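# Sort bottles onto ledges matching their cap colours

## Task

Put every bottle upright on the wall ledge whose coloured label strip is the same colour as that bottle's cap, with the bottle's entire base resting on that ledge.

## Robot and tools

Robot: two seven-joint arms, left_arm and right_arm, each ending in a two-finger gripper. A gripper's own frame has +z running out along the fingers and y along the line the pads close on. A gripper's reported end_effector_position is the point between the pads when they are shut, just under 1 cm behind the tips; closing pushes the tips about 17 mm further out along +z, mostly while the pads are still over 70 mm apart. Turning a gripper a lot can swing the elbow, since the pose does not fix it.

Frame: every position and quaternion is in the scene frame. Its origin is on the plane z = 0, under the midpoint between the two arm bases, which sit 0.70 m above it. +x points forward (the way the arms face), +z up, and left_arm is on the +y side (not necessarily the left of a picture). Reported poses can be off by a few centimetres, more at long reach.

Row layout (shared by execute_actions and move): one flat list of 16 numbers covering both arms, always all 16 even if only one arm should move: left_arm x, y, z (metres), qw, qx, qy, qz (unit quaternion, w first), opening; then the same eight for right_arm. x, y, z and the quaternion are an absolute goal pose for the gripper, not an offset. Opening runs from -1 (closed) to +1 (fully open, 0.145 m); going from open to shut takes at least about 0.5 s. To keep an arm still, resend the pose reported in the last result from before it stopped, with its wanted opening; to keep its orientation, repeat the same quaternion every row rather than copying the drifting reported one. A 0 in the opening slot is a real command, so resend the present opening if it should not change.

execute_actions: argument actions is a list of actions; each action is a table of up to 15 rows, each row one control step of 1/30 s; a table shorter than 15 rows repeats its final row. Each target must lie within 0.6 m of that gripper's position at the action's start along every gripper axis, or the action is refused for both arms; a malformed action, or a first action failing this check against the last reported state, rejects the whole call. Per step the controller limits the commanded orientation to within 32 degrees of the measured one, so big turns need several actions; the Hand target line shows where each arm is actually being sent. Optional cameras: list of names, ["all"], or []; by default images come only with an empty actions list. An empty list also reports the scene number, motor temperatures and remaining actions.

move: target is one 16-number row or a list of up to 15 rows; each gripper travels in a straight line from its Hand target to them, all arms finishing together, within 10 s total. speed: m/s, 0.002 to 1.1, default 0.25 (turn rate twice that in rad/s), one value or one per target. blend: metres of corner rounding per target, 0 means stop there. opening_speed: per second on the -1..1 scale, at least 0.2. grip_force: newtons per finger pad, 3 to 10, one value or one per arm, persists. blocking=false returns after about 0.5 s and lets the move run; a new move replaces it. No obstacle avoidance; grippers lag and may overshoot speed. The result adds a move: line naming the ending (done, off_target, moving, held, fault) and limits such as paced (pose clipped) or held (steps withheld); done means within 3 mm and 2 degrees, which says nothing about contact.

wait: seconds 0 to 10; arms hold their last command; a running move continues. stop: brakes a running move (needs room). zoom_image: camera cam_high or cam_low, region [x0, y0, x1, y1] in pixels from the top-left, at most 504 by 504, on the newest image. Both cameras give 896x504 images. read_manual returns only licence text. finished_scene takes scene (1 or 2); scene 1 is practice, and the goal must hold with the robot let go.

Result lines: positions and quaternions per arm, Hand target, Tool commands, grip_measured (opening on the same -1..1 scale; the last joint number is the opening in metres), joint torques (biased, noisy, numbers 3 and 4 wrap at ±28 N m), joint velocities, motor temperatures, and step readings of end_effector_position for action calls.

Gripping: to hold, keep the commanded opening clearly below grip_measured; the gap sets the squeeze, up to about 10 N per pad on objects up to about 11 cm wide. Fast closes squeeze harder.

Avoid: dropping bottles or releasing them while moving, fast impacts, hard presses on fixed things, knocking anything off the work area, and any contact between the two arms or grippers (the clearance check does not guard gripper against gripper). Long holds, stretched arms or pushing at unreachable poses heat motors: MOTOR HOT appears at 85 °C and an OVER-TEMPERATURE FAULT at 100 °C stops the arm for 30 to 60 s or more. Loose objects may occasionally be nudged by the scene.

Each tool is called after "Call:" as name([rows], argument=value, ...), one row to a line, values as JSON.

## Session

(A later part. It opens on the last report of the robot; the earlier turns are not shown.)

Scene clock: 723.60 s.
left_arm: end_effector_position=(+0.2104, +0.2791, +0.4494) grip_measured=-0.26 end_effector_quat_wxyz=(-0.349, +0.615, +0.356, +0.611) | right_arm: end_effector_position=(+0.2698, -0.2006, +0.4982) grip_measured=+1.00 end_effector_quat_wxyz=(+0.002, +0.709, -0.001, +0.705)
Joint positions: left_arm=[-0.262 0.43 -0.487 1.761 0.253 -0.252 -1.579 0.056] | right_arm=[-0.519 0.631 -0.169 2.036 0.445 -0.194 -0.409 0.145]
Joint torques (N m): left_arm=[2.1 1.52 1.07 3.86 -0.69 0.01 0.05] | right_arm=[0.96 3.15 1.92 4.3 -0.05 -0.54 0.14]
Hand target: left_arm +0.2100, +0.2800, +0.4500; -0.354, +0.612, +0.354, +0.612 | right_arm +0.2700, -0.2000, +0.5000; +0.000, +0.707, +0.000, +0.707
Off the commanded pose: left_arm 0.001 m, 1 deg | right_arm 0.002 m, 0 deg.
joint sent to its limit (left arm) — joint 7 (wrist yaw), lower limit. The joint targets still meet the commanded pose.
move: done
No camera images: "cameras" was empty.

Call:
move([
  [0.225, 0.38, 0.50, -0.0923, 0.7010, 0.0923, 0.7010, -0.6, 0.27, -0.20, 0.50, 0, 0.7071, 0, 0.7071, 1],
  [0.230, 0.41, 0.575, -0.0923, 0.7010, 0.0923, 0.7010, -0.6, 0.27, -0.20, 0.50, 0, 0.7071, 0, 0.7071, 1],
], speed=0.08, blend=[0.01, 0], cameras=["all"])

Call:
zoom_image(camera="cam_low", region=[330, 190, 650, 390])

Scene clock: 738.23 s.
left_arm: end_effector_position=(+0.2298, +0.4110, +0.5732) grip_measured=-0.26 end_effector_quat_wxyz=(-0.094, +0.704, +0.094, +0.698) | right_arm: end_effector_position=(+0.2698, -0.2006, +0.4982) grip_measured=+1.00 end_effector_quat_wxyz=(+0.002, +0.709, -0.001, +0.705)
Joint positions: left_arm=[-1.409 1.01 0.874 1.88 1.289 -0.489 -0.119 0.056] | right_arm=[-0.519 0.631 -0.169 2.036 0.445 -0.194 -0.409 0.145]
Joint torques (N m): left_arm=[0.49 0.94 3.08 2.11 0.1 -0.83 0.24] | right_arm=[0.99 3.2 1.92 4.3 -0.05 -0.53 0.12]
Hand target: left_arm +0.2300, +0.4100, +0.5750; -0.092, +0.701, +0.092, +0.701 | right_arm +0.2700, -0.2000, +0.5000; +0.000, +0.707, +0.000, +0.707
Off the commanded pose: left_arm 0.002 m, 1 deg | right_arm 0.002 m, 0 deg.
move: done

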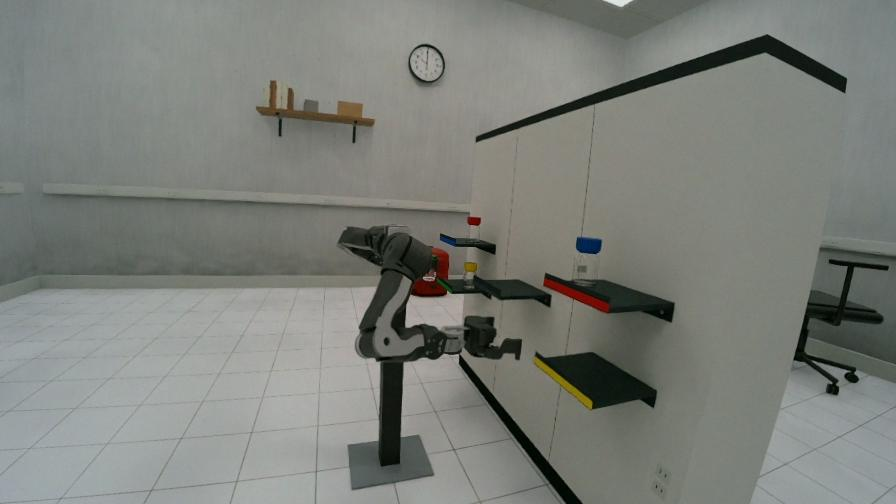

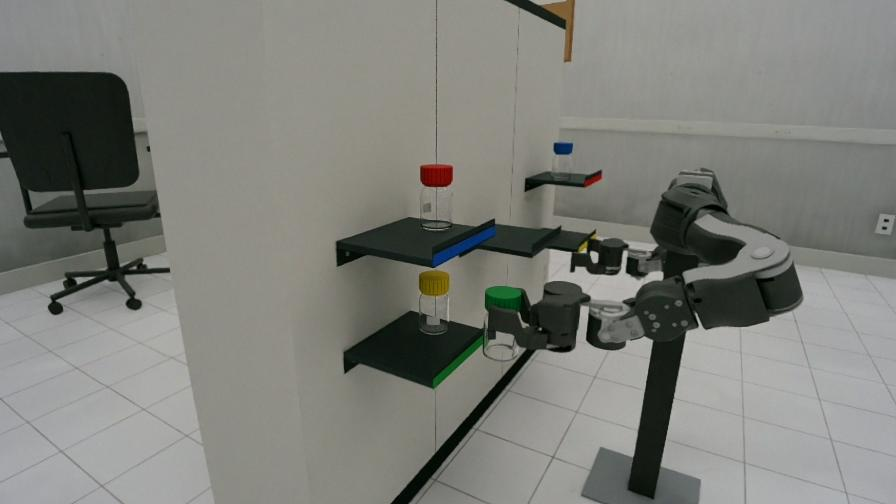

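Scaled by 1.575 from the camera's 896x504 image, which has a finer 1280x720 frame.

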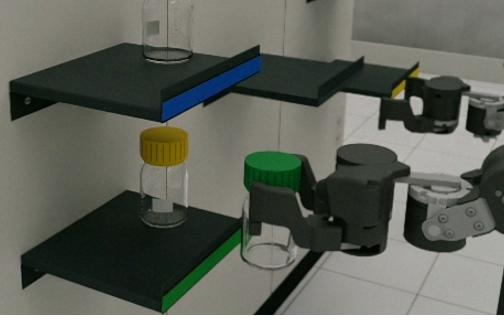

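Call:
move([
  [0.235, 0.42, 0.582, -0.0923, 0.7010, 0.0923, 0.7010, -0.6, 0.27, -0.20, 0.50, 0, 0.7071, 0, 0.7071, 1],
  [0.385, 0.455, 0.582, -0.0923, 0.7010, 0.0923, 0.7010, -0.6, 0.27, -0.20, 0.50, 0, 0.7071, 0, 0.7071, 1],
], speed=0.07, blend=[0.005, 0], cameras=["all"])

Call:
zoom_image(camera="cam_low", region=[330, 250, 530, 400])

Call:
zoom_image(camera="cam_high", region=[420, 210, 520, 310])

Scene clock: 759.30 s.
left_arm: end_effector_position=(+0.3838, +0.4556, +0.5811) grip_measured=-0.26 end_effector_quat_wxyz=(-0.175, +0.739, +0.030, +0.649) | right_arm: end_effector_position=(+0.2698, -0.2006, +0.4982) grip_measured=+1.00 end_effector_quat_wxyz=(+0.002, +0.709, -0.001, +0.705)
Joint positions: left_arm=[-1.407 1.782 0.841 1.234 1.585 -0.393 -0.192 0.056] | right_arm=[-0.519 0.631 -0.169 2.036 0.445 -0.194 -0.409 0.145]
Joint torques (N m): left_arm=[5.47 1.75 3.85 -0.9 0.13 -0.79 0.09] | right_arm=[0.99 3.26 1.84 4.38 -0.05 -0.51 0.13]
Hand target: left_arm +0.3846, +0.4547, +0.5824; -0.173, +0.738, +0.030, +0.652 | right_arm +0.2700, -0.2000, +0.5000; +0.000, +0.707, +0.000, +0.707
Off the commanded pose: left_arm 0.002 m, 14 deg | right_arm 0.002 m, 0 deg.
joint sent to its limit (left arm) — joint 1 (shoulder pitch), lower limit; joint 5 (forearm roll), upper limit. The joint targets are off in orientation, not in position.
move: off_target (left_arm)

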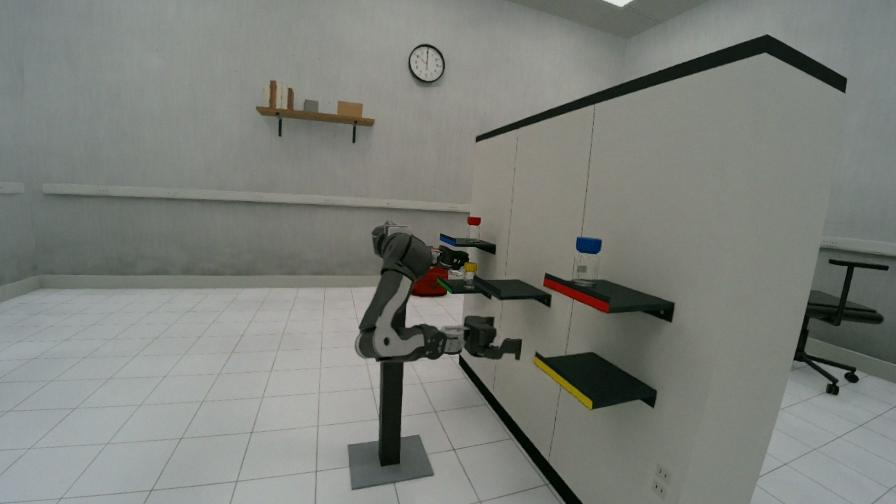

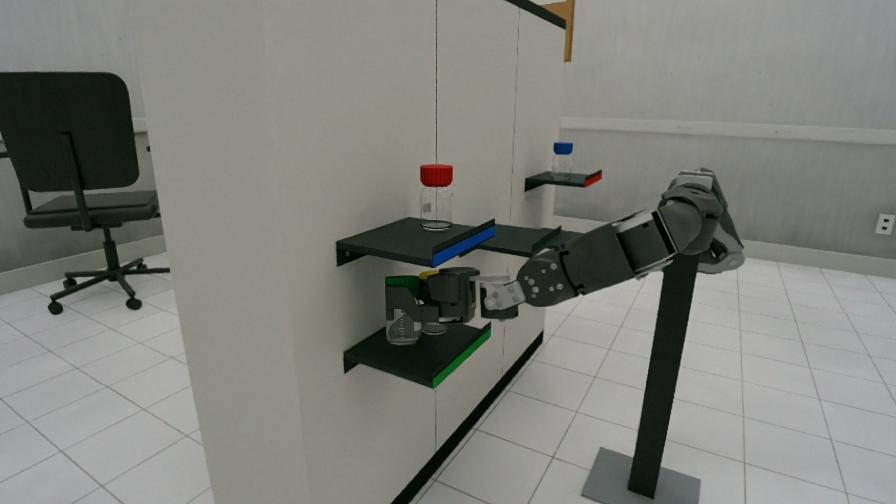

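Scaled by 2.520 from the camera's 896x504 image, which has a finer 1280x720 frame.

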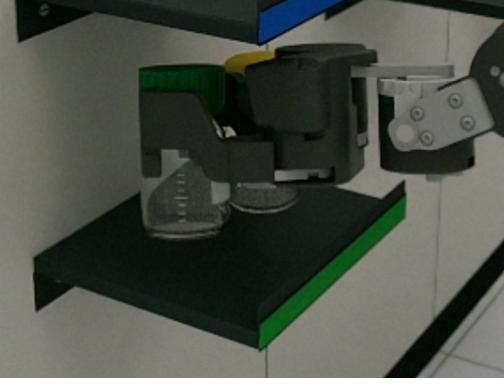

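Scaled by 5.040 from the camera's 896x504 image, which has a finer 1280x720 frame.

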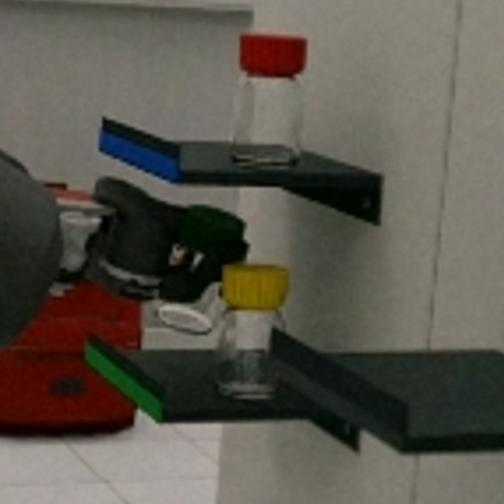

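Call:
move([
  [0.235, 0.42, 0.582, -0.0923, 0.7010, 0.0923, 0.7010, -0.6, 0.27, -0.20, 0.50, 0, 0.7071, 0, 0.7071, 1],
  [0.22, 0.40, 0.575, -0.2241, 0.6706, 0.2241, 0.6706, -0.6, 0.27, -0.20, 0.50, 0, 0.7071, 0, 0.7071, 1],
  [0.21, 0.28, 0.45, -0.3536, 0.6124, 0.3536, 0.6124, -0.6, 0.27, -0.20, 0.50, 0, 0.7071, 0, 0.7071, 1],
], speed=0.08, blend=[0.005, 0.01, 0], cameras=[])

Scene clock: 809.83 s.
left_arm: end_effector_position=(+0.2102, +0.2788, +0.4486) grip_measured=-0.26 end_effector_quat_wxyz=(-0.350, +0.617, +0.353, +0.610) | right_arm: end_effector_position=(+0.2698, -0.2006, +0.4982) grip_measured=+1.00 end_effector_quat_wxyz=(+0.002, +0.709, -0.001, +0.705)
Joint positions: left_arm=[-0.295 0.369 -0.418 1.759 0.214 -0.231 -1.508 0.056] | right_arm=[-0.519 0.631 -0.169 2.036 0.445 -0.194 -0.409 0.145]
Joint torques (N m): left_arm=[2.47 1.62 0.76 4.22 -0.69 -0.21 -0.04] | right_arm=[1.02 3.28 1.83 4.27 -0.05 -0.53 0.13]
Hand target: left_arm +0.2100, +0.2800, +0.4500; -0.354, +0.612, +0.353, +0.612 | right_arm +0.2700, -0.2000, +0.5000; +0.000, +0.707, +0.000, +0.707
Off the commanded pose: left_arm 0.002 m, 1 deg | right_arm 0.002 m, 0 deg.
move: done
No camera images: "cameras" was empty.

Call:
move([
  [0.265, 0.255, 0.53, -0.2706, 0.6533, 0.2706, 0.6533, -0.6, 0.27, -0.20, 0.50, 0, 0.7071, 0, 0.7071, 1],
  [0.29, 0.26, 0.582, -0.2706, 0.6533, 0.2706, 0.6533, -0.6, 0.27, -0.20, 0.50, 0, 0.7071, 0, 0.7071, 1],
  [0.30, 0.38, 0.582, -0.2241, 0.6706, 0.2241, 0.6706, -0.6, 0.27, -0.20, 0.50, 0, 0.7071, 0, 0.7071, 1],
  [0.30, 0.43, 0.582, -0.183, 0.683, 0.183, 0.683, -0.6, 0.27, -0.20, 0.50, 0, 0.7071, 0, 0.7071, 1],
], speed=0.08, blend=[0.01, 0.01, 0.01, 0], cameras=["all"])

Call:
zoom_image(camera="cam_low", region=[330, 250, 530, 400])

Call:
zoom_image(camera="cam_high", region=[420, 210, 520, 310])

Scene clock: 826.40 s.
left_arm: end_effector_position=(+0.2990, +0.4303, +0.5780) grip_measured=-0.26 end_effector_quat_wxyz=(-0.184, +0.688, +0.185, +0.677) | right_arm: end_effector_position=(+0.2698, -0.2006, +0.4982) grip_measured=+1.00 end_effector_quat_wxyz=(+0.002, +0.709, -0.001, +0.705)
Joint positions: left_arm=[-0.509 1.005 0.406 1.77 1.063 -0.046 -0.488 0.056] | right_arm=[-0.519 0.631 -0.169 2.036 0.445 -0.194 -0.409 0.145]
Joint torques (N m): left_arm=[3.63 6.4 3.69 3.02 -0.2 -0.85 0.24] | right_arm=[0.99 3.2 2.03 4.3 -0.06 -0.53 0.13]
Hand target: left_arm +0.3000, +0.4300, +0.5820; -0.183, +0.683, +0.183, +0.683 | right_arm +0.2700, -0.2000, +0.5000; +0.000, +0.707, +0.000, +0.707
Off the commanded pose: left_arm 0.004 m, 1 deg | right_arm 0.002 m, 0 deg.
move: off_target (left_arm)

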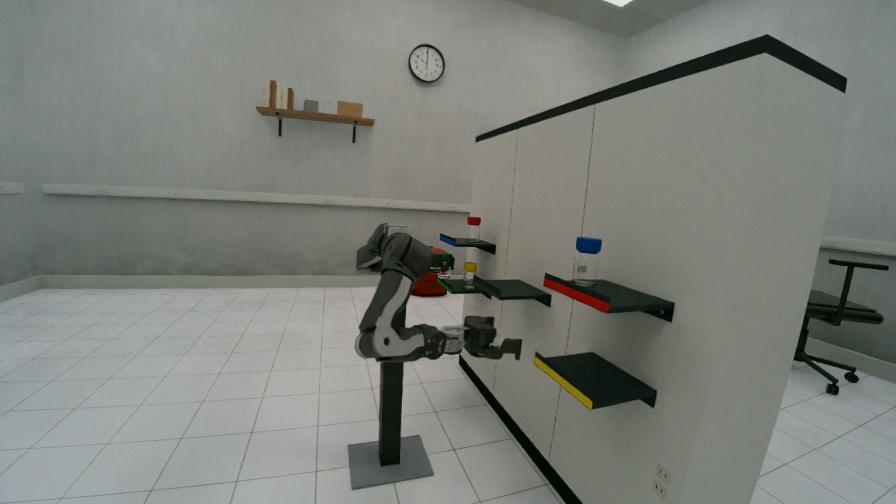

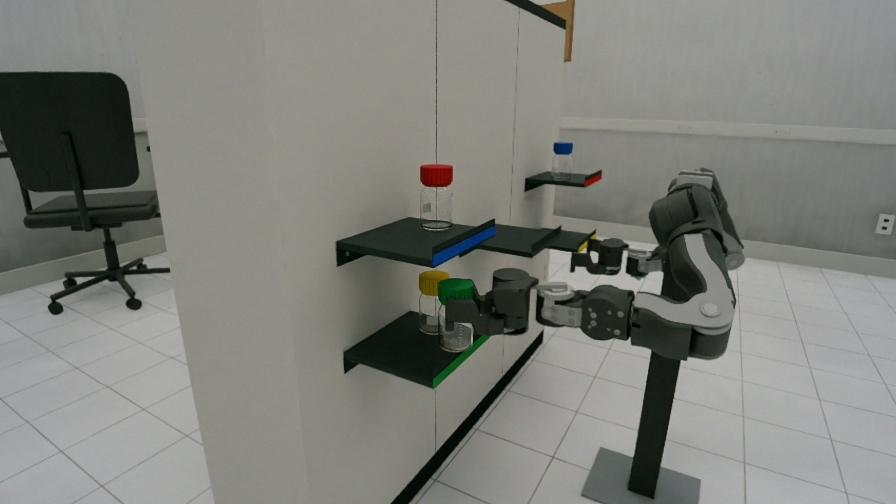

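Scaled by 2.520 from the camera's 896x504 image, which has a finer 1280x720 frame.

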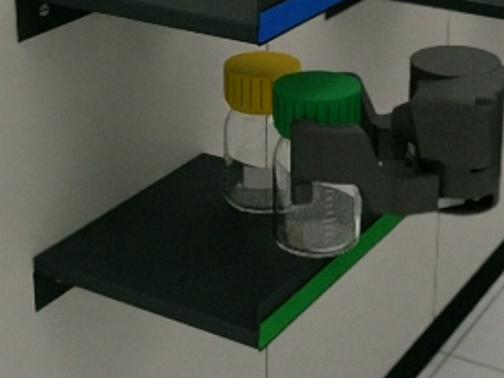

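Scaled by 5.040 from the camera's 896x504 image, which has a finer 1280x720 frame.

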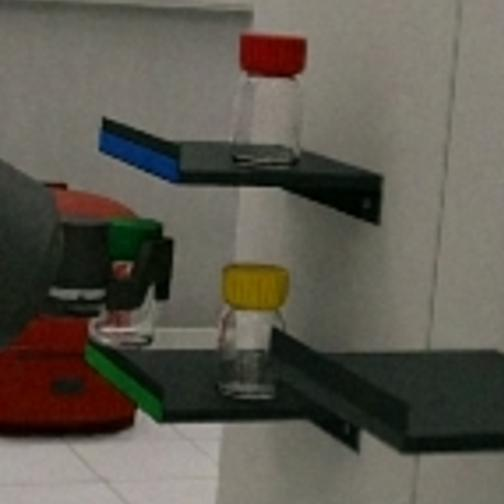

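Call:
move([
  [0.335, 0.44, 0.584, -0.1228, 0.6964, 0.1228, 0.6964, -0.6, 0.27, -0.20, 0.50, 0, 0.7071, 0, 0.7071, 1],
  [0.335, 0.44, 0.552, -0.1228, 0.6964, 0.1228, 0.6964, -0.6, 0.27, -0.20, 0.50, 0, 0.7071, 0, 0.7071, 1],
], speed=[0.06, 0.04], cameras=["all"])

Call:
zoom_image(camera="cam_low", region=[330, 250, 530, 400])

Call:
zoom_image(camera="cam_high", region=[420, 210, 520, 310])

Scene clock: 844.07 s.
left_arm: end_effector_position=(+0.3348, +0.4411, +0.5536) grip_measured=-0.26 end_effector_quat_wxyz=(-0.125, +0.696, +0.124, +0.696) | right_arm: end_effector_position=(+0.2698, -0.2006, +0.4982) grip_measured=+1.00 end_effector_quat_wxyz=(+0.002, +0.709, -0.001, +0.705)
Joint positions: left_arm=[-0.241 1.014 0.192 1.447 1.04 -0.139 -0.147 0.056] | right_arm=[-0.519 0.631 -0.169 2.036 0.445 -0.194 -0.409 0.145]
Joint torques (N m): left_arm=[4.34 6.55 2.18 2.41 0.02 -0.81 0.25] | right_arm=[0.96 3.23 1.89 4.36 -0.05 -0.52 0.11]
Hand target: left_arm +0.3350, +0.4400, +0.5521; -0.123, +0.696, +0.123, +0.696 | right_arm +0.2700, -0.2000, +0.5000; +0.000, +0.707, +0.000, +0.707
Off the commanded pose: left_arm 0.002 m, 0 deg | right_arm 0.002 m, 0 deg.
move: done

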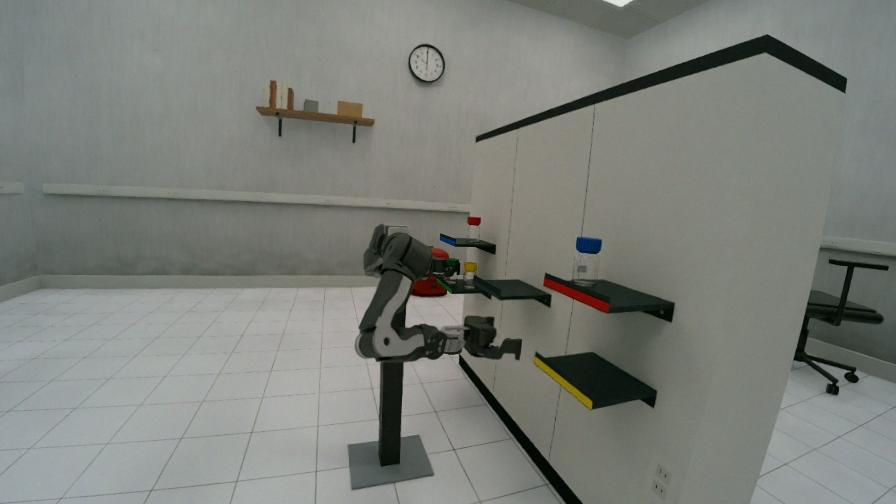

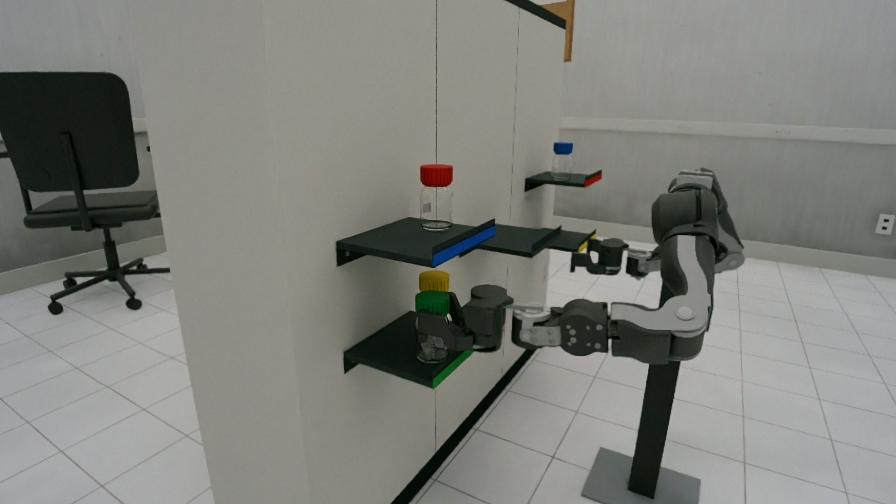

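Scaled by 2.520 from the camera's 896x504 image, which has a finer 1280x720 frame.

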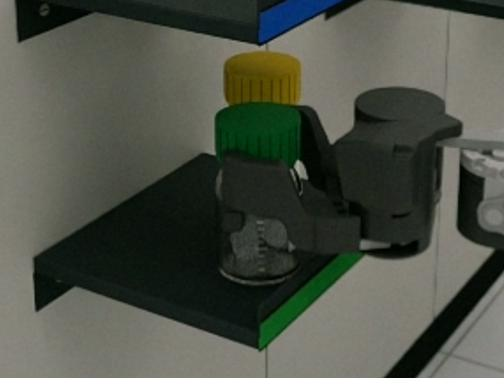

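Scaled by 5.040 from the camera's 896x504 image, which has a finer 1280x720 frame.

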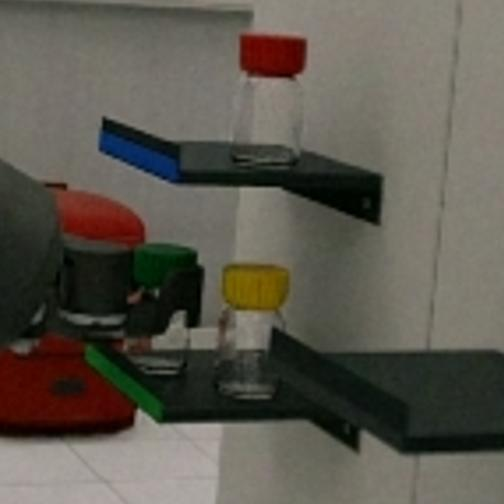

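Call:
move(target=[0.335, 0.44, 0.542, -0.1228, 0.6964, 0.1228, 0.6964, -0.6, 0.27, -0.20, 0.50, 0, 0.7071, 0, 0.7071, 1], speed=0.02, cameras=[])

Call:
move(target=[0.335, 0.44, 0.537, -0.1228, 0.6964, 0.1228, 0.6964, -0.6, 0.27, -0.20, 0.50, 0, 0.7071, 0, 0.7071, 1], speed=0.01, cameras=["all"])

Call:
zoom_image(camera="cam_low", region=[330, 250, 530, 400])

Call:
zoom_image(camera="cam_high", region=[420, 210, 520, 310])

Scene clock: 854.53 s.
left_arm: end_effector_position=(+0.3357, +0.4413, +0.5524) grip_measured=-0.26 end_effector_quat_wxyz=(-0.126, +0.683, +0.123, +0.709) | right_arm: end_effector_position=(+0.2698, -0.2006, +0.4982) grip_measured=+1.00 end_effector_quat_wxyz=(+0.002, +0.709, -0.001, +0.705)
Joint positions: left_arm=[-0.223 1.019 0.145 1.419 1.046 -0.214 -0.147 0.056] | right_arm=[-0.519 0.631 -0.169 2.036 0.445 -0.194 -0.409 0.145]
Joint torques (N m): left_arm=[2.81 6.84 0.92 2 0.19 -0.02 0.19] | right_arm=[1.04 3.15 1.88 4.3 -0.07 -0.53 0.12]
Hand target: left_arm +0.3347, +0.4400, +0.5422; -0.123, +0.696, +0.123, +0.697 | right_arm +0.2700, -0.2000, +0.5000; +0.000, +0.707, +0.000, +0.707
Off the commanded pose: left_arm 0.010 m, 2 deg | right_arm 0.002 m, 0 deg.
move: off_target (left_arm)
No camera images: "cameras" was empty.

Scene clock: 855.50 s.
left_arm: end_effector_position=(+0.3360, +0.4417, +0.5520) grip_measured=-0.26 end_effector_quat_wxyz=(-0.127, +0.677, +0.122, +0.715) | right_arm: end_effector_position=(+0.2698, -0.2006, +0.4982) grip_measured=+1.00 end_effector_quat_wxyz=(+0.002, +0.709, -0.001, +0.705)
Joint positions: left_arm=[-0.22 1.049 0.094 1.405 1.077 -0.272 -0.161 0.056] | right_arm=[-0.519 0.631 -0.169 2.036 0.445 -0.194 -0.409 0.145]
Joint torques (N m): left_arm=[2.1 6.24 0.5 1.69 0.23 0.33 0.24] | right_arm=[1.04 3.31 1.88 4.33 -0.03 -0.52 0.1]
Hand target: left_arm +0.3343, +0.4398, +0.5372; -0.123, +0.696, +0.123, +0.696 | right_arm +0.2700, -0.2000, +0.5000; +0.000, +0.707, +0.000, +0.707
Off the commanded pose: left_arm 0.015 m, 3 deg | right_arm 0.002 m, 0 deg.
move: off_target (left_arm)

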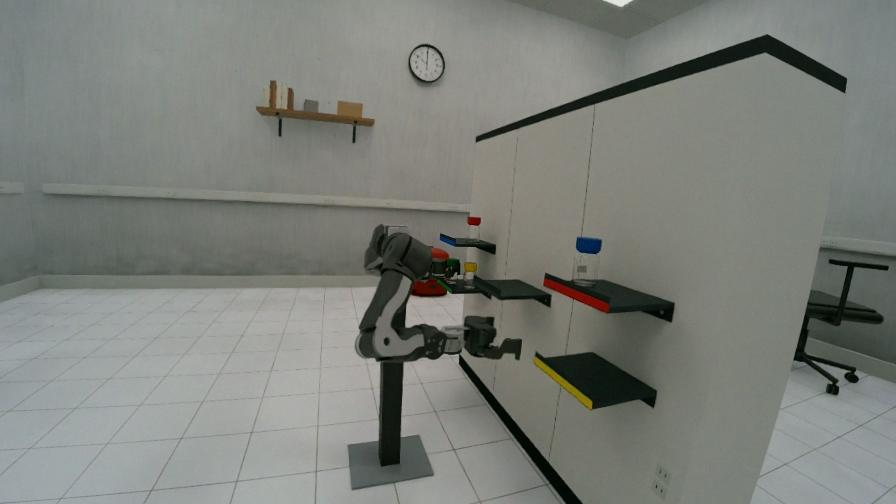

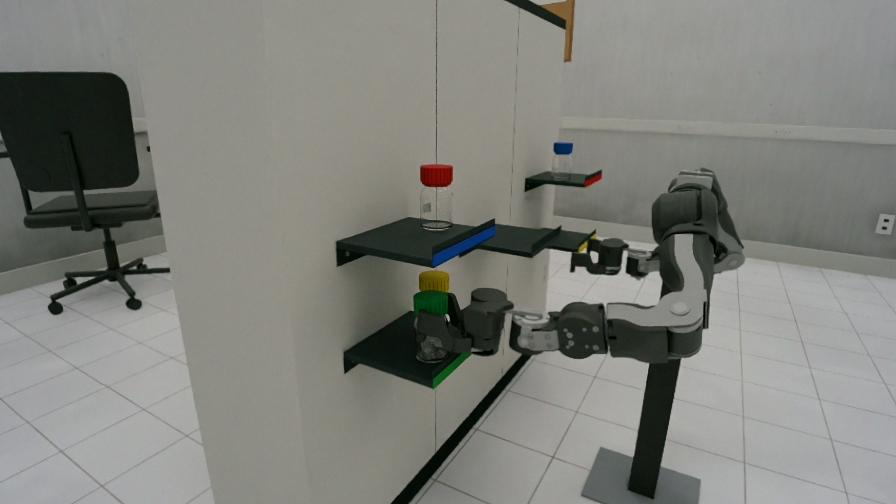

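Scaled by 2.520 from the camera's 896x504 image, which has a finer 1280x720 frame.

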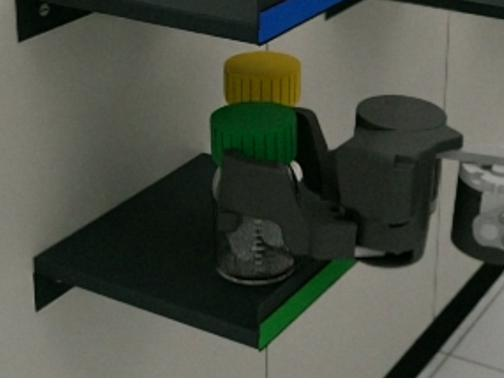

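Scaled by 5.040 from the camera's 896x504 image, which has a finer 1280x720 frame.

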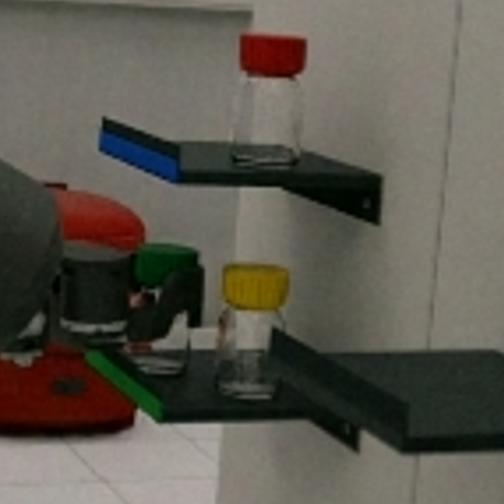

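Call:
move(target=[0.335, 0.44, 0.5525, -0.1228, 0.6964, 0.1228, 0.6964, -0.6, 0.27, -0.20, 0.50, 0, 0.7071, 0, 0.7071, 1], speed=0.02, cameras=[])

Call:
move(target=[0.335, 0.44, 0.5525, -0.1228, 0.6964, 0.1228, 0.6964, 0.1, 0.27, -0.20, 0.50, 0, 0.7071, 0, 0.7071, 1], speed=0.02, opening_speed=0.5, cameras=["all"])

Call:
zoom_image(camera="cam_low", region=[330, 250, 530, 400])

Call:
zoom_image(camera="cam_high", region=[420, 210, 520, 310])

Scene clock: 867.73 s.
left_arm: end_effector_position=(+0.3352, +0.4404, +0.5532) grip_measured=-0.26 end_effector_quat_wxyz=(-0.123, +0.694, +0.123, +0.699) | right_arm: end_effector_position=(+0.2698, -0.2006, +0.4982) grip_measured=+1.00 end_effector_quat_wxyz=(+0.002, +0.709, -0.001, +0.705)
Joint positions: left_arm=[-0.266 1.11 0.096 1.442 1.145 -0.241 -0.187 0.056] | right_arm=[-0.519 0.631 -0.169 2.036 0.445 -0.194 -0.409 0.145]
Joint torques (N m): left_arm=[3.1 8 3.25 3.14 0.1 -0.45 0.03] | right_arm=[0.94 3.26 1.98 4.27 -0.06 -0.54 0.11]
Hand target: left_arm +0.3350, +0.4400, +0.5524; -0.123, +0.696, +0.123, +0.696 | right_arm +0.2700, -0.2000, +0.5000; +0.000, +0.707, +0.000, +0.707
Off the commanded pose: left_arm 0.001 m, 0 deg | right_arm 0.002 m, 0 deg.
move: done
No camera images: "cameras" was empty.

Scene clock: 869.33 s.
left_arm: end_effector_position=(+0.3351, +0.4401, +0.5525) grip_measured=+0.10 end_effector_quat_wxyz=(-0.122, +0.695, +0.123, +0.698) | right_arm: end_effector_position=(+0.2698, -0.2006, +0.4982) grip_measured=+1.00 end_effector_quat_wxyz=(+0.002, +0.709, -0.001, +0.705)
Joint positions: left_arm=[-0.266 1.11 0.096 1.444 1.146 -0.238 -0.188 0.083] | right_arm=[-0.519 0.631 -0.169 2.036 0.445 -0.194 -0.409 0.145]
Joint torques (N m): left_arm=[3.34 7.87 3.33 2.97 0.06 -0.54 0.04] | right_arm=[1.02 3.15 1.92 4.3 -0.05 -0.54 0.14]
Hand target: left_arm +0.3350, +0.4400, +0.5525; -0.123, +0.696, +0.123, +0.696 | right_arm +0.2700, -0.2000, +0.5000; +0.000, +0.707, +0.000, +0.707
Off the commanded pose: left_arm 0.000 m, 0 deg | right_arm 0.002 m, 0 deg.
move: done

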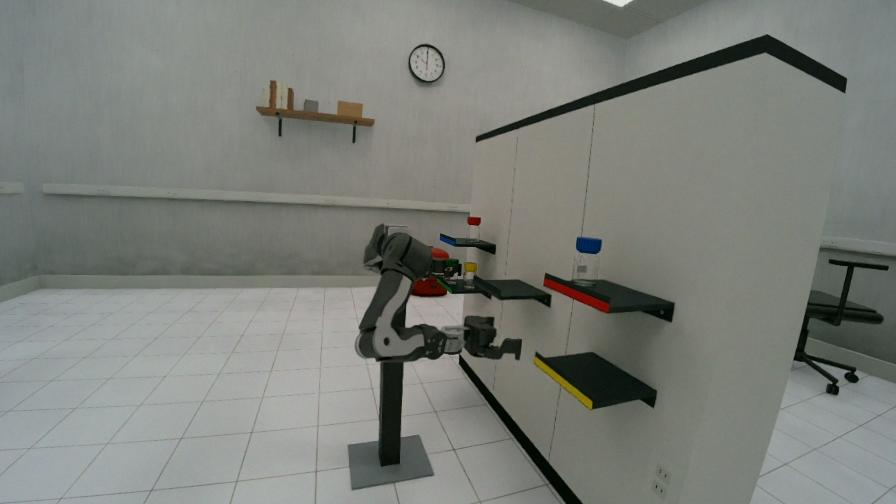

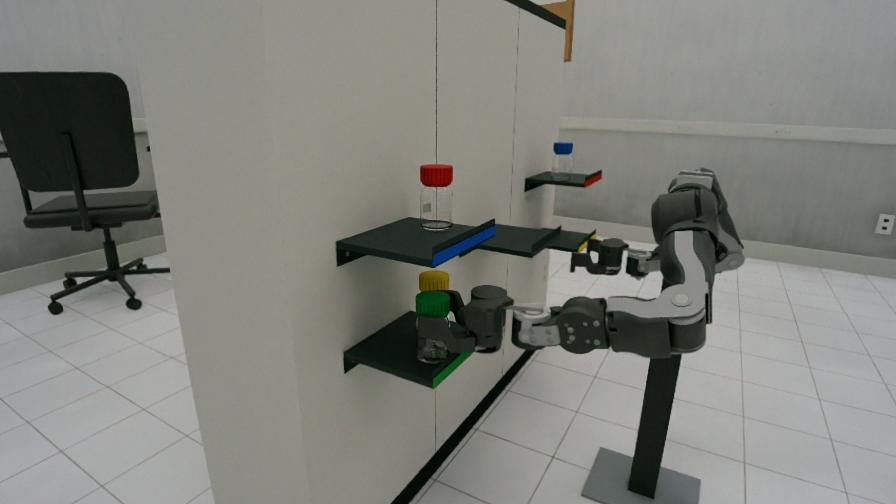

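Scaled by 2.520 from the camera's 896x504 image, which has a finer 1280x720 frame.

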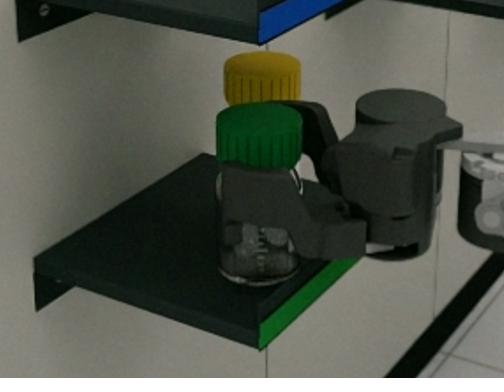

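Scaled by 5.040 from the camera's 896x504 image, which has a finer 1280x720 frame.

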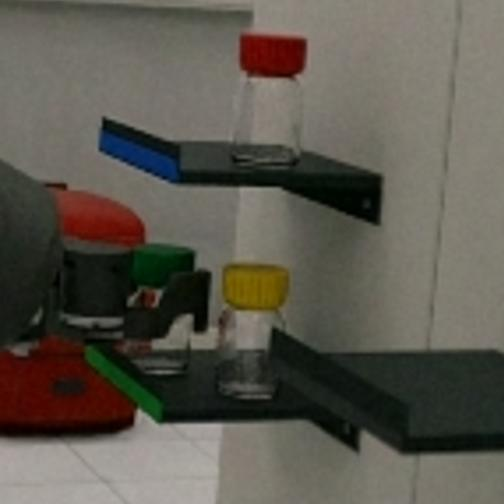

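Call:
move([
  [0.235, 0.404, 0.556, -0.1228, 0.6964, 0.1228, 0.6964, 0.1, 0.27, -0.20, 0.50, 0, 0.7071, 0, 0.7071, 1],
  [0.235, 0.29, 0.556, -0.183, 0.683, 0.183, 0.683, 0.1, 0.27, -0.20, 0.50, 0, 0.7071, 0, 0.7071, 1],
  [0.265, 0.283, 0.556, -0.183, 0.683, 0.183, 0.683, 0.1, 0.27, -0.20, 0.50, 0, 0.7071, 0, 0.7071, 1],
], speed=[0.06, 0.12, 0.08], blend=[0.01, 0.01, 0], cameras=["all"])

Call:
zoom_image(camera="cam_low", region=[330, 250, 530, 400])

Call:
zoom_image(camera="cam_high", region=[420, 210, 520, 310])

Scene clock: 913.60 s.
left_arm: end_effector_position=(+0.2657, +0.2821, +0.5590) grip_measured=+0.10 end_effector_quat_wxyz=(-0.180, +0.680, +0.181, +0.687) | right_arm: end_effector_position=(+0.2698, -0.2006, +0.4982) grip_measured=+1.00 end_effector_quat_wxyz=(+0.002, +0.709, -0.001, +0.705)
Joint positions: left_arm=[-0.433 0.688 -0.06 2.229 0.578 0.062 -0.956 0.083] | right_arm=[-0.519 0.631 -0.169 2.036 0.445 -0.194 -0.409 0.145]
Joint torques (N m): left_arm=[1.54 2.47 1.01 3.56 -0.27 -0.34 -0.02] | right_arm=[0.99 3.2 1.89 4.29 -0.04 -0.54 0.11]
Hand target: left_arm +0.2650, +0.2830, +0.5560; -0.183, +0.683, +0.183, +0.683 | right_arm +0.2700, -0.2000, +0.5000; +0.000, +0.707, +0.000, +0.707
Off the commanded pose: left_arm 0.003 m, 1 deg | right_arm 0.002 m, 0 deg.
move: done

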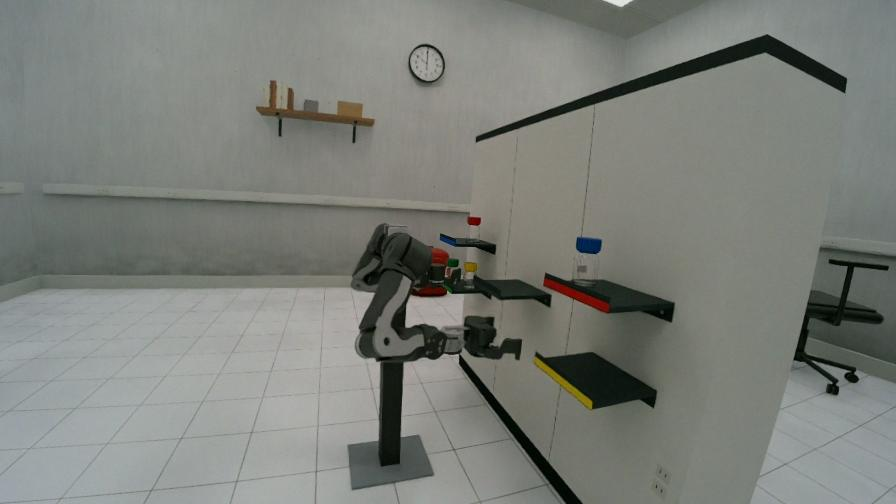

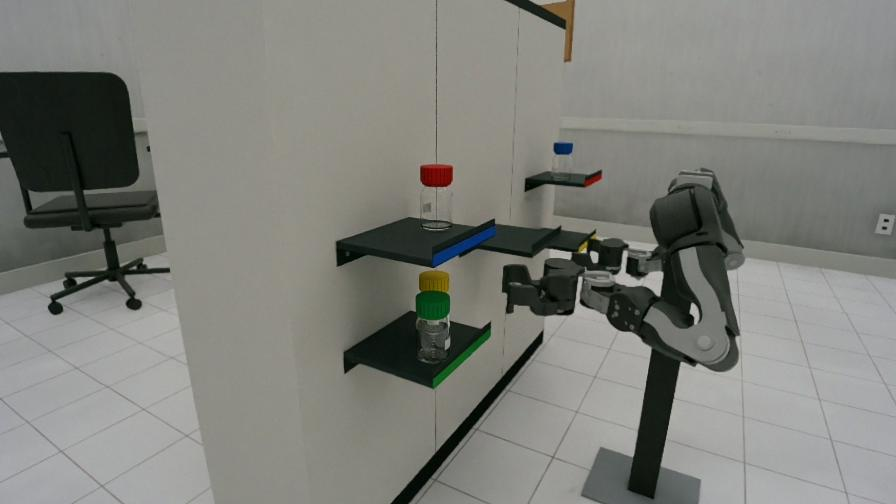

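Scaled by 2.520 from the camera's 896x504 image, which has a finer 1280x720 frame.

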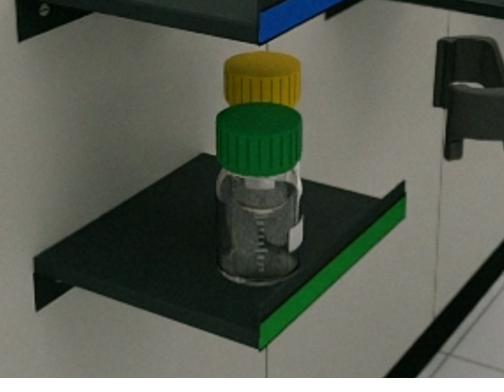

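Scaled by 5.040 from the camera's 896x504 image, which has a finer 1280x720 frame.

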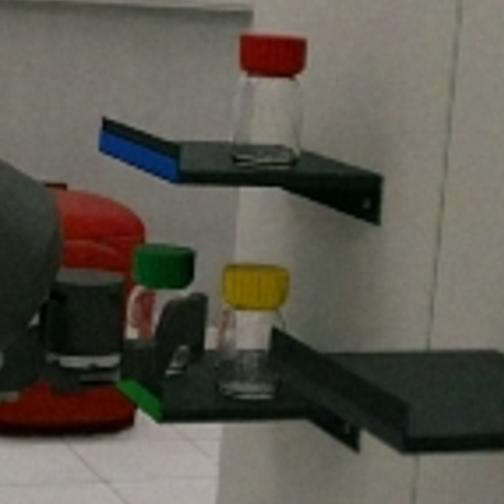

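Call:
move(target=[0.358, 0.3375, 0.554, -0.183, 0.683, 0.183, 0.683, 0.1, 0.27, -0.20, 0.50, 0, 0.7071, 0, 0.7071, 1], speed=0.06, cameras=["all"])

Call:
zoom_image(camera="cam_low", region=[330, 250, 530, 400])

Call:
zoom_image(camera="cam_high", region=[420, 210, 520, 310])

Scene clock: 924.00 s.
left_arm: end_effector_position=(+0.3575, +0.3382, +0.5561) grip_measured=+0.10 end_effector_quat_wxyz=(-0.184, +0.680, +0.186, +0.685) | right_arm: end_effector_position=(+0.2698, -0.2006, +0.4982) grip_measured=+1.00 end_effector_quat_wxyz=(+0.002, +0.709, -0.001, +0.705)
Joint positions: left_arm=[0.04 0.738 -0.12 1.758 0.74 0.091 -0.744 0.083] | right_arm=[-0.519 0.631 -0.169 2.036 0.445 -0.194 -0.409 0.145]
Joint torques (N m): left_arm=[5.18 4.68 1.57 3.4 -0.18 -0.48 0.24] | right_arm=[1.07 3.18 1.95 4.29 -0.08 -0.52 0.14]
Hand target: left_arm +0.3580, +0.3375, +0.5540; -0.183, +0.683, +0.183, +0.683 | right_arm +0.2700, -0.2000, +0.5000; +0.000, +0.707, +0.000, +0.707
Off the commanded pose: left_arm 0.002 m, 1 deg | right_arm 0.002 m, 0 deg.
move: done

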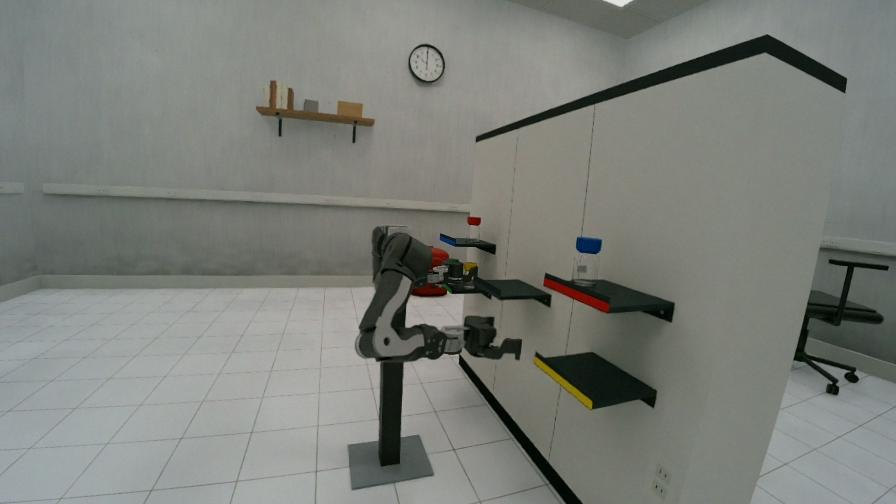

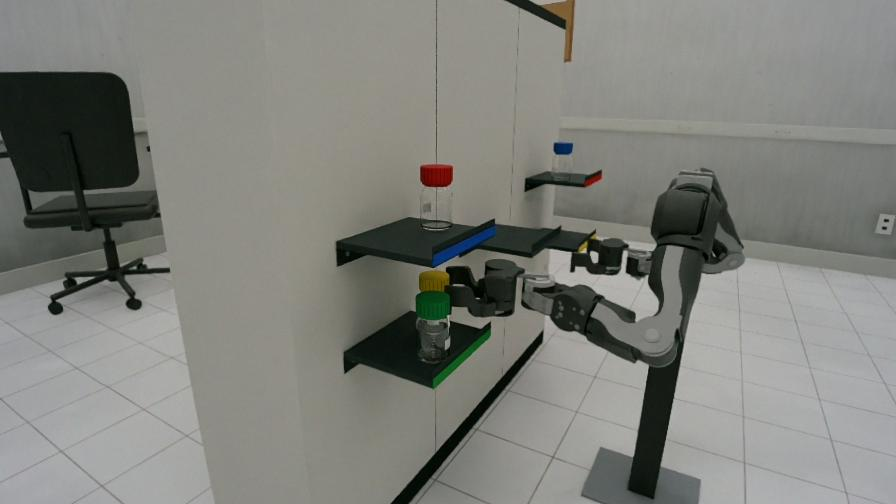

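Scaled by 2.520 from the camera's 896x504 image, which has a finer 1280x720 frame.

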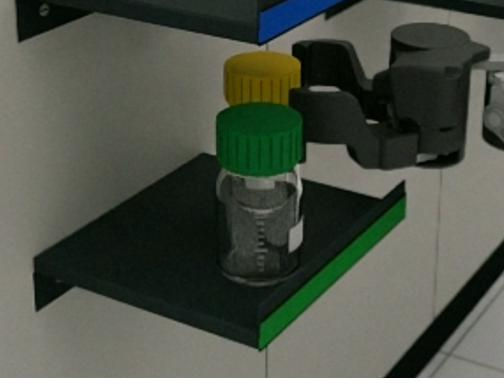

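Scaled by 5.040 from the camera's 896x504 image, which has a finer 1280x720 frame.

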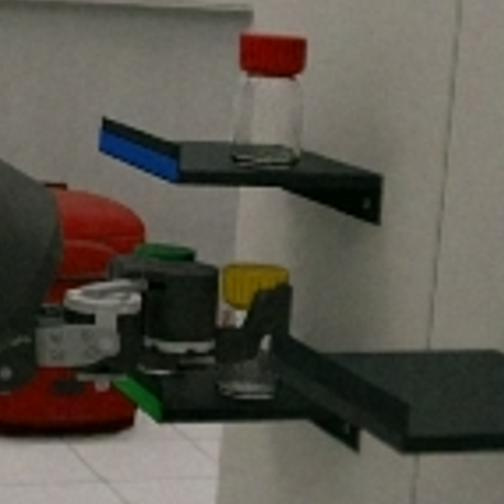

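Call:
move(target=[0.388, 0.355, 0.554, -0.183, 0.683, 0.183, 0.683, 0.1, 0.27, -0.20, 0.50, 0, 0.7071, 0, 0.7071, 1], speed=0.04, cameras=["all"])

Call:
zoom_image(camera="cam_low", region=[330, 250, 530, 400])

Call:
zoom_image(camera="cam_high", region=[420, 210, 520, 310])

Scene clock: 941.77 s.
left_arm: end_effector_position=(+0.3872, +0.3566, +0.5563) grip_measured=+0.10 end_effector_quat_wxyz=(-0.187, +0.681, +0.184, +0.684) | right_arm: end_effector_position=(+0.2698, -0.2006, +0.4982) grip_measured=+1.00 end_effector_quat_wxyz=(+0.002, +0.709, -0.001, +0.705)
Joint positions: left_arm=[0.202 0.737 -0.171 1.571 0.75 0.084 -0.656 0.083] | right_arm=[-0.519 0.631 -0.169 2.036 0.445 -0.194 -0.409 0.145]
Joint torques (N m): left_arm=[6.53 3.94 1.52 3.28 -0.13 -0.62 0.24] | right_arm=[0.94 3.23 1.92 4.36 -0.06 -0.51 0.12]
Hand target: left_arm +0.3880, +0.3549, +0.5539; -0.183, +0.683, +0.183, +0.683 | right_arm +0.2700, -0.2000, +0.5000; +0.000, +0.707, +0.000, +0.707
Off the commanded pose: left_arm 0.003 m, 0 deg | right_arm 0.002 m, 0 deg.
move: done

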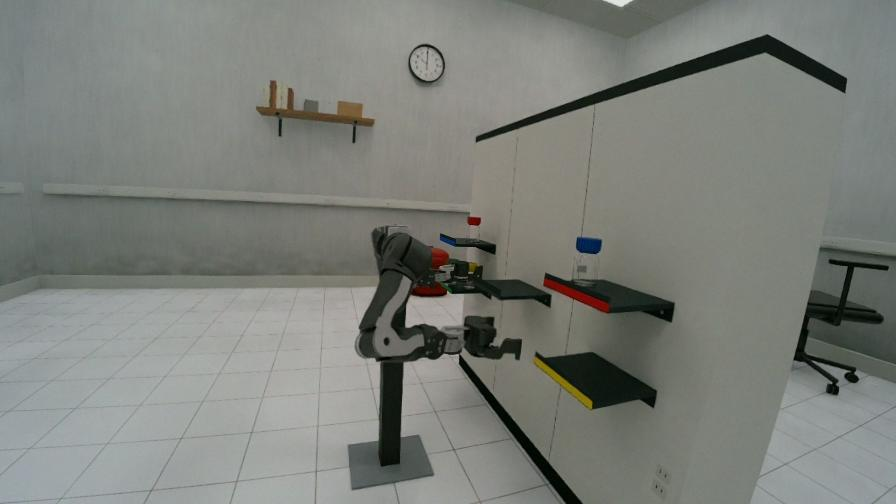

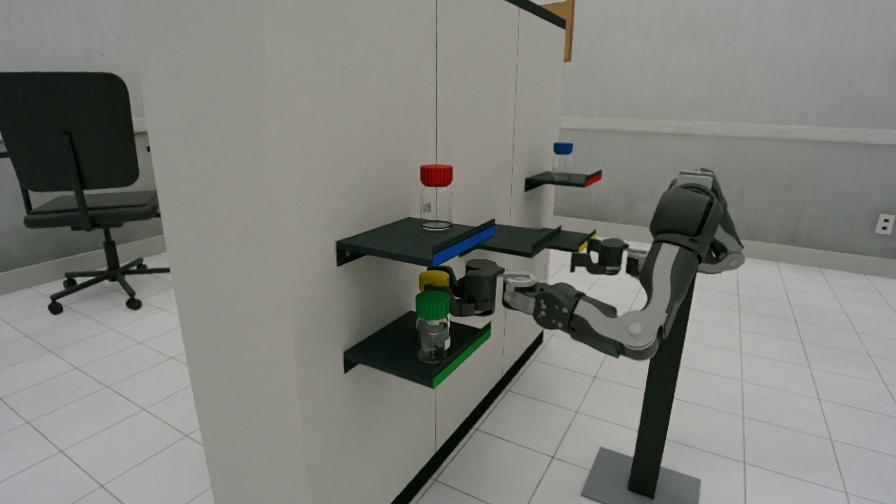

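Scaled by 2.520 from the camera's 896x504 image, which has a finer 1280x720 frame.

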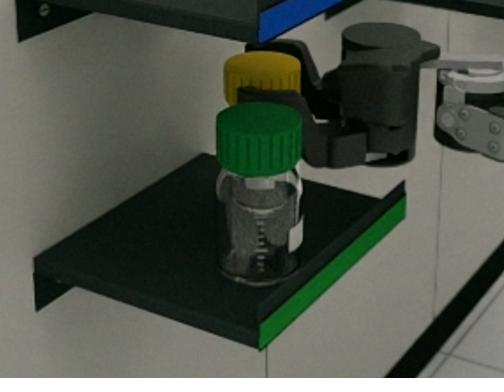

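Scaled by 5.040 from the camera's 896x504 image, which has a finer 1280x720 frame.

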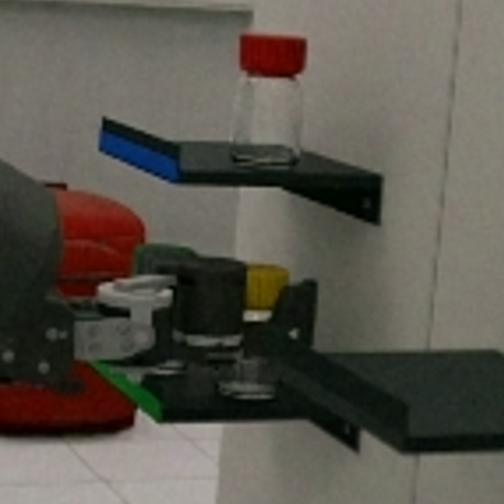

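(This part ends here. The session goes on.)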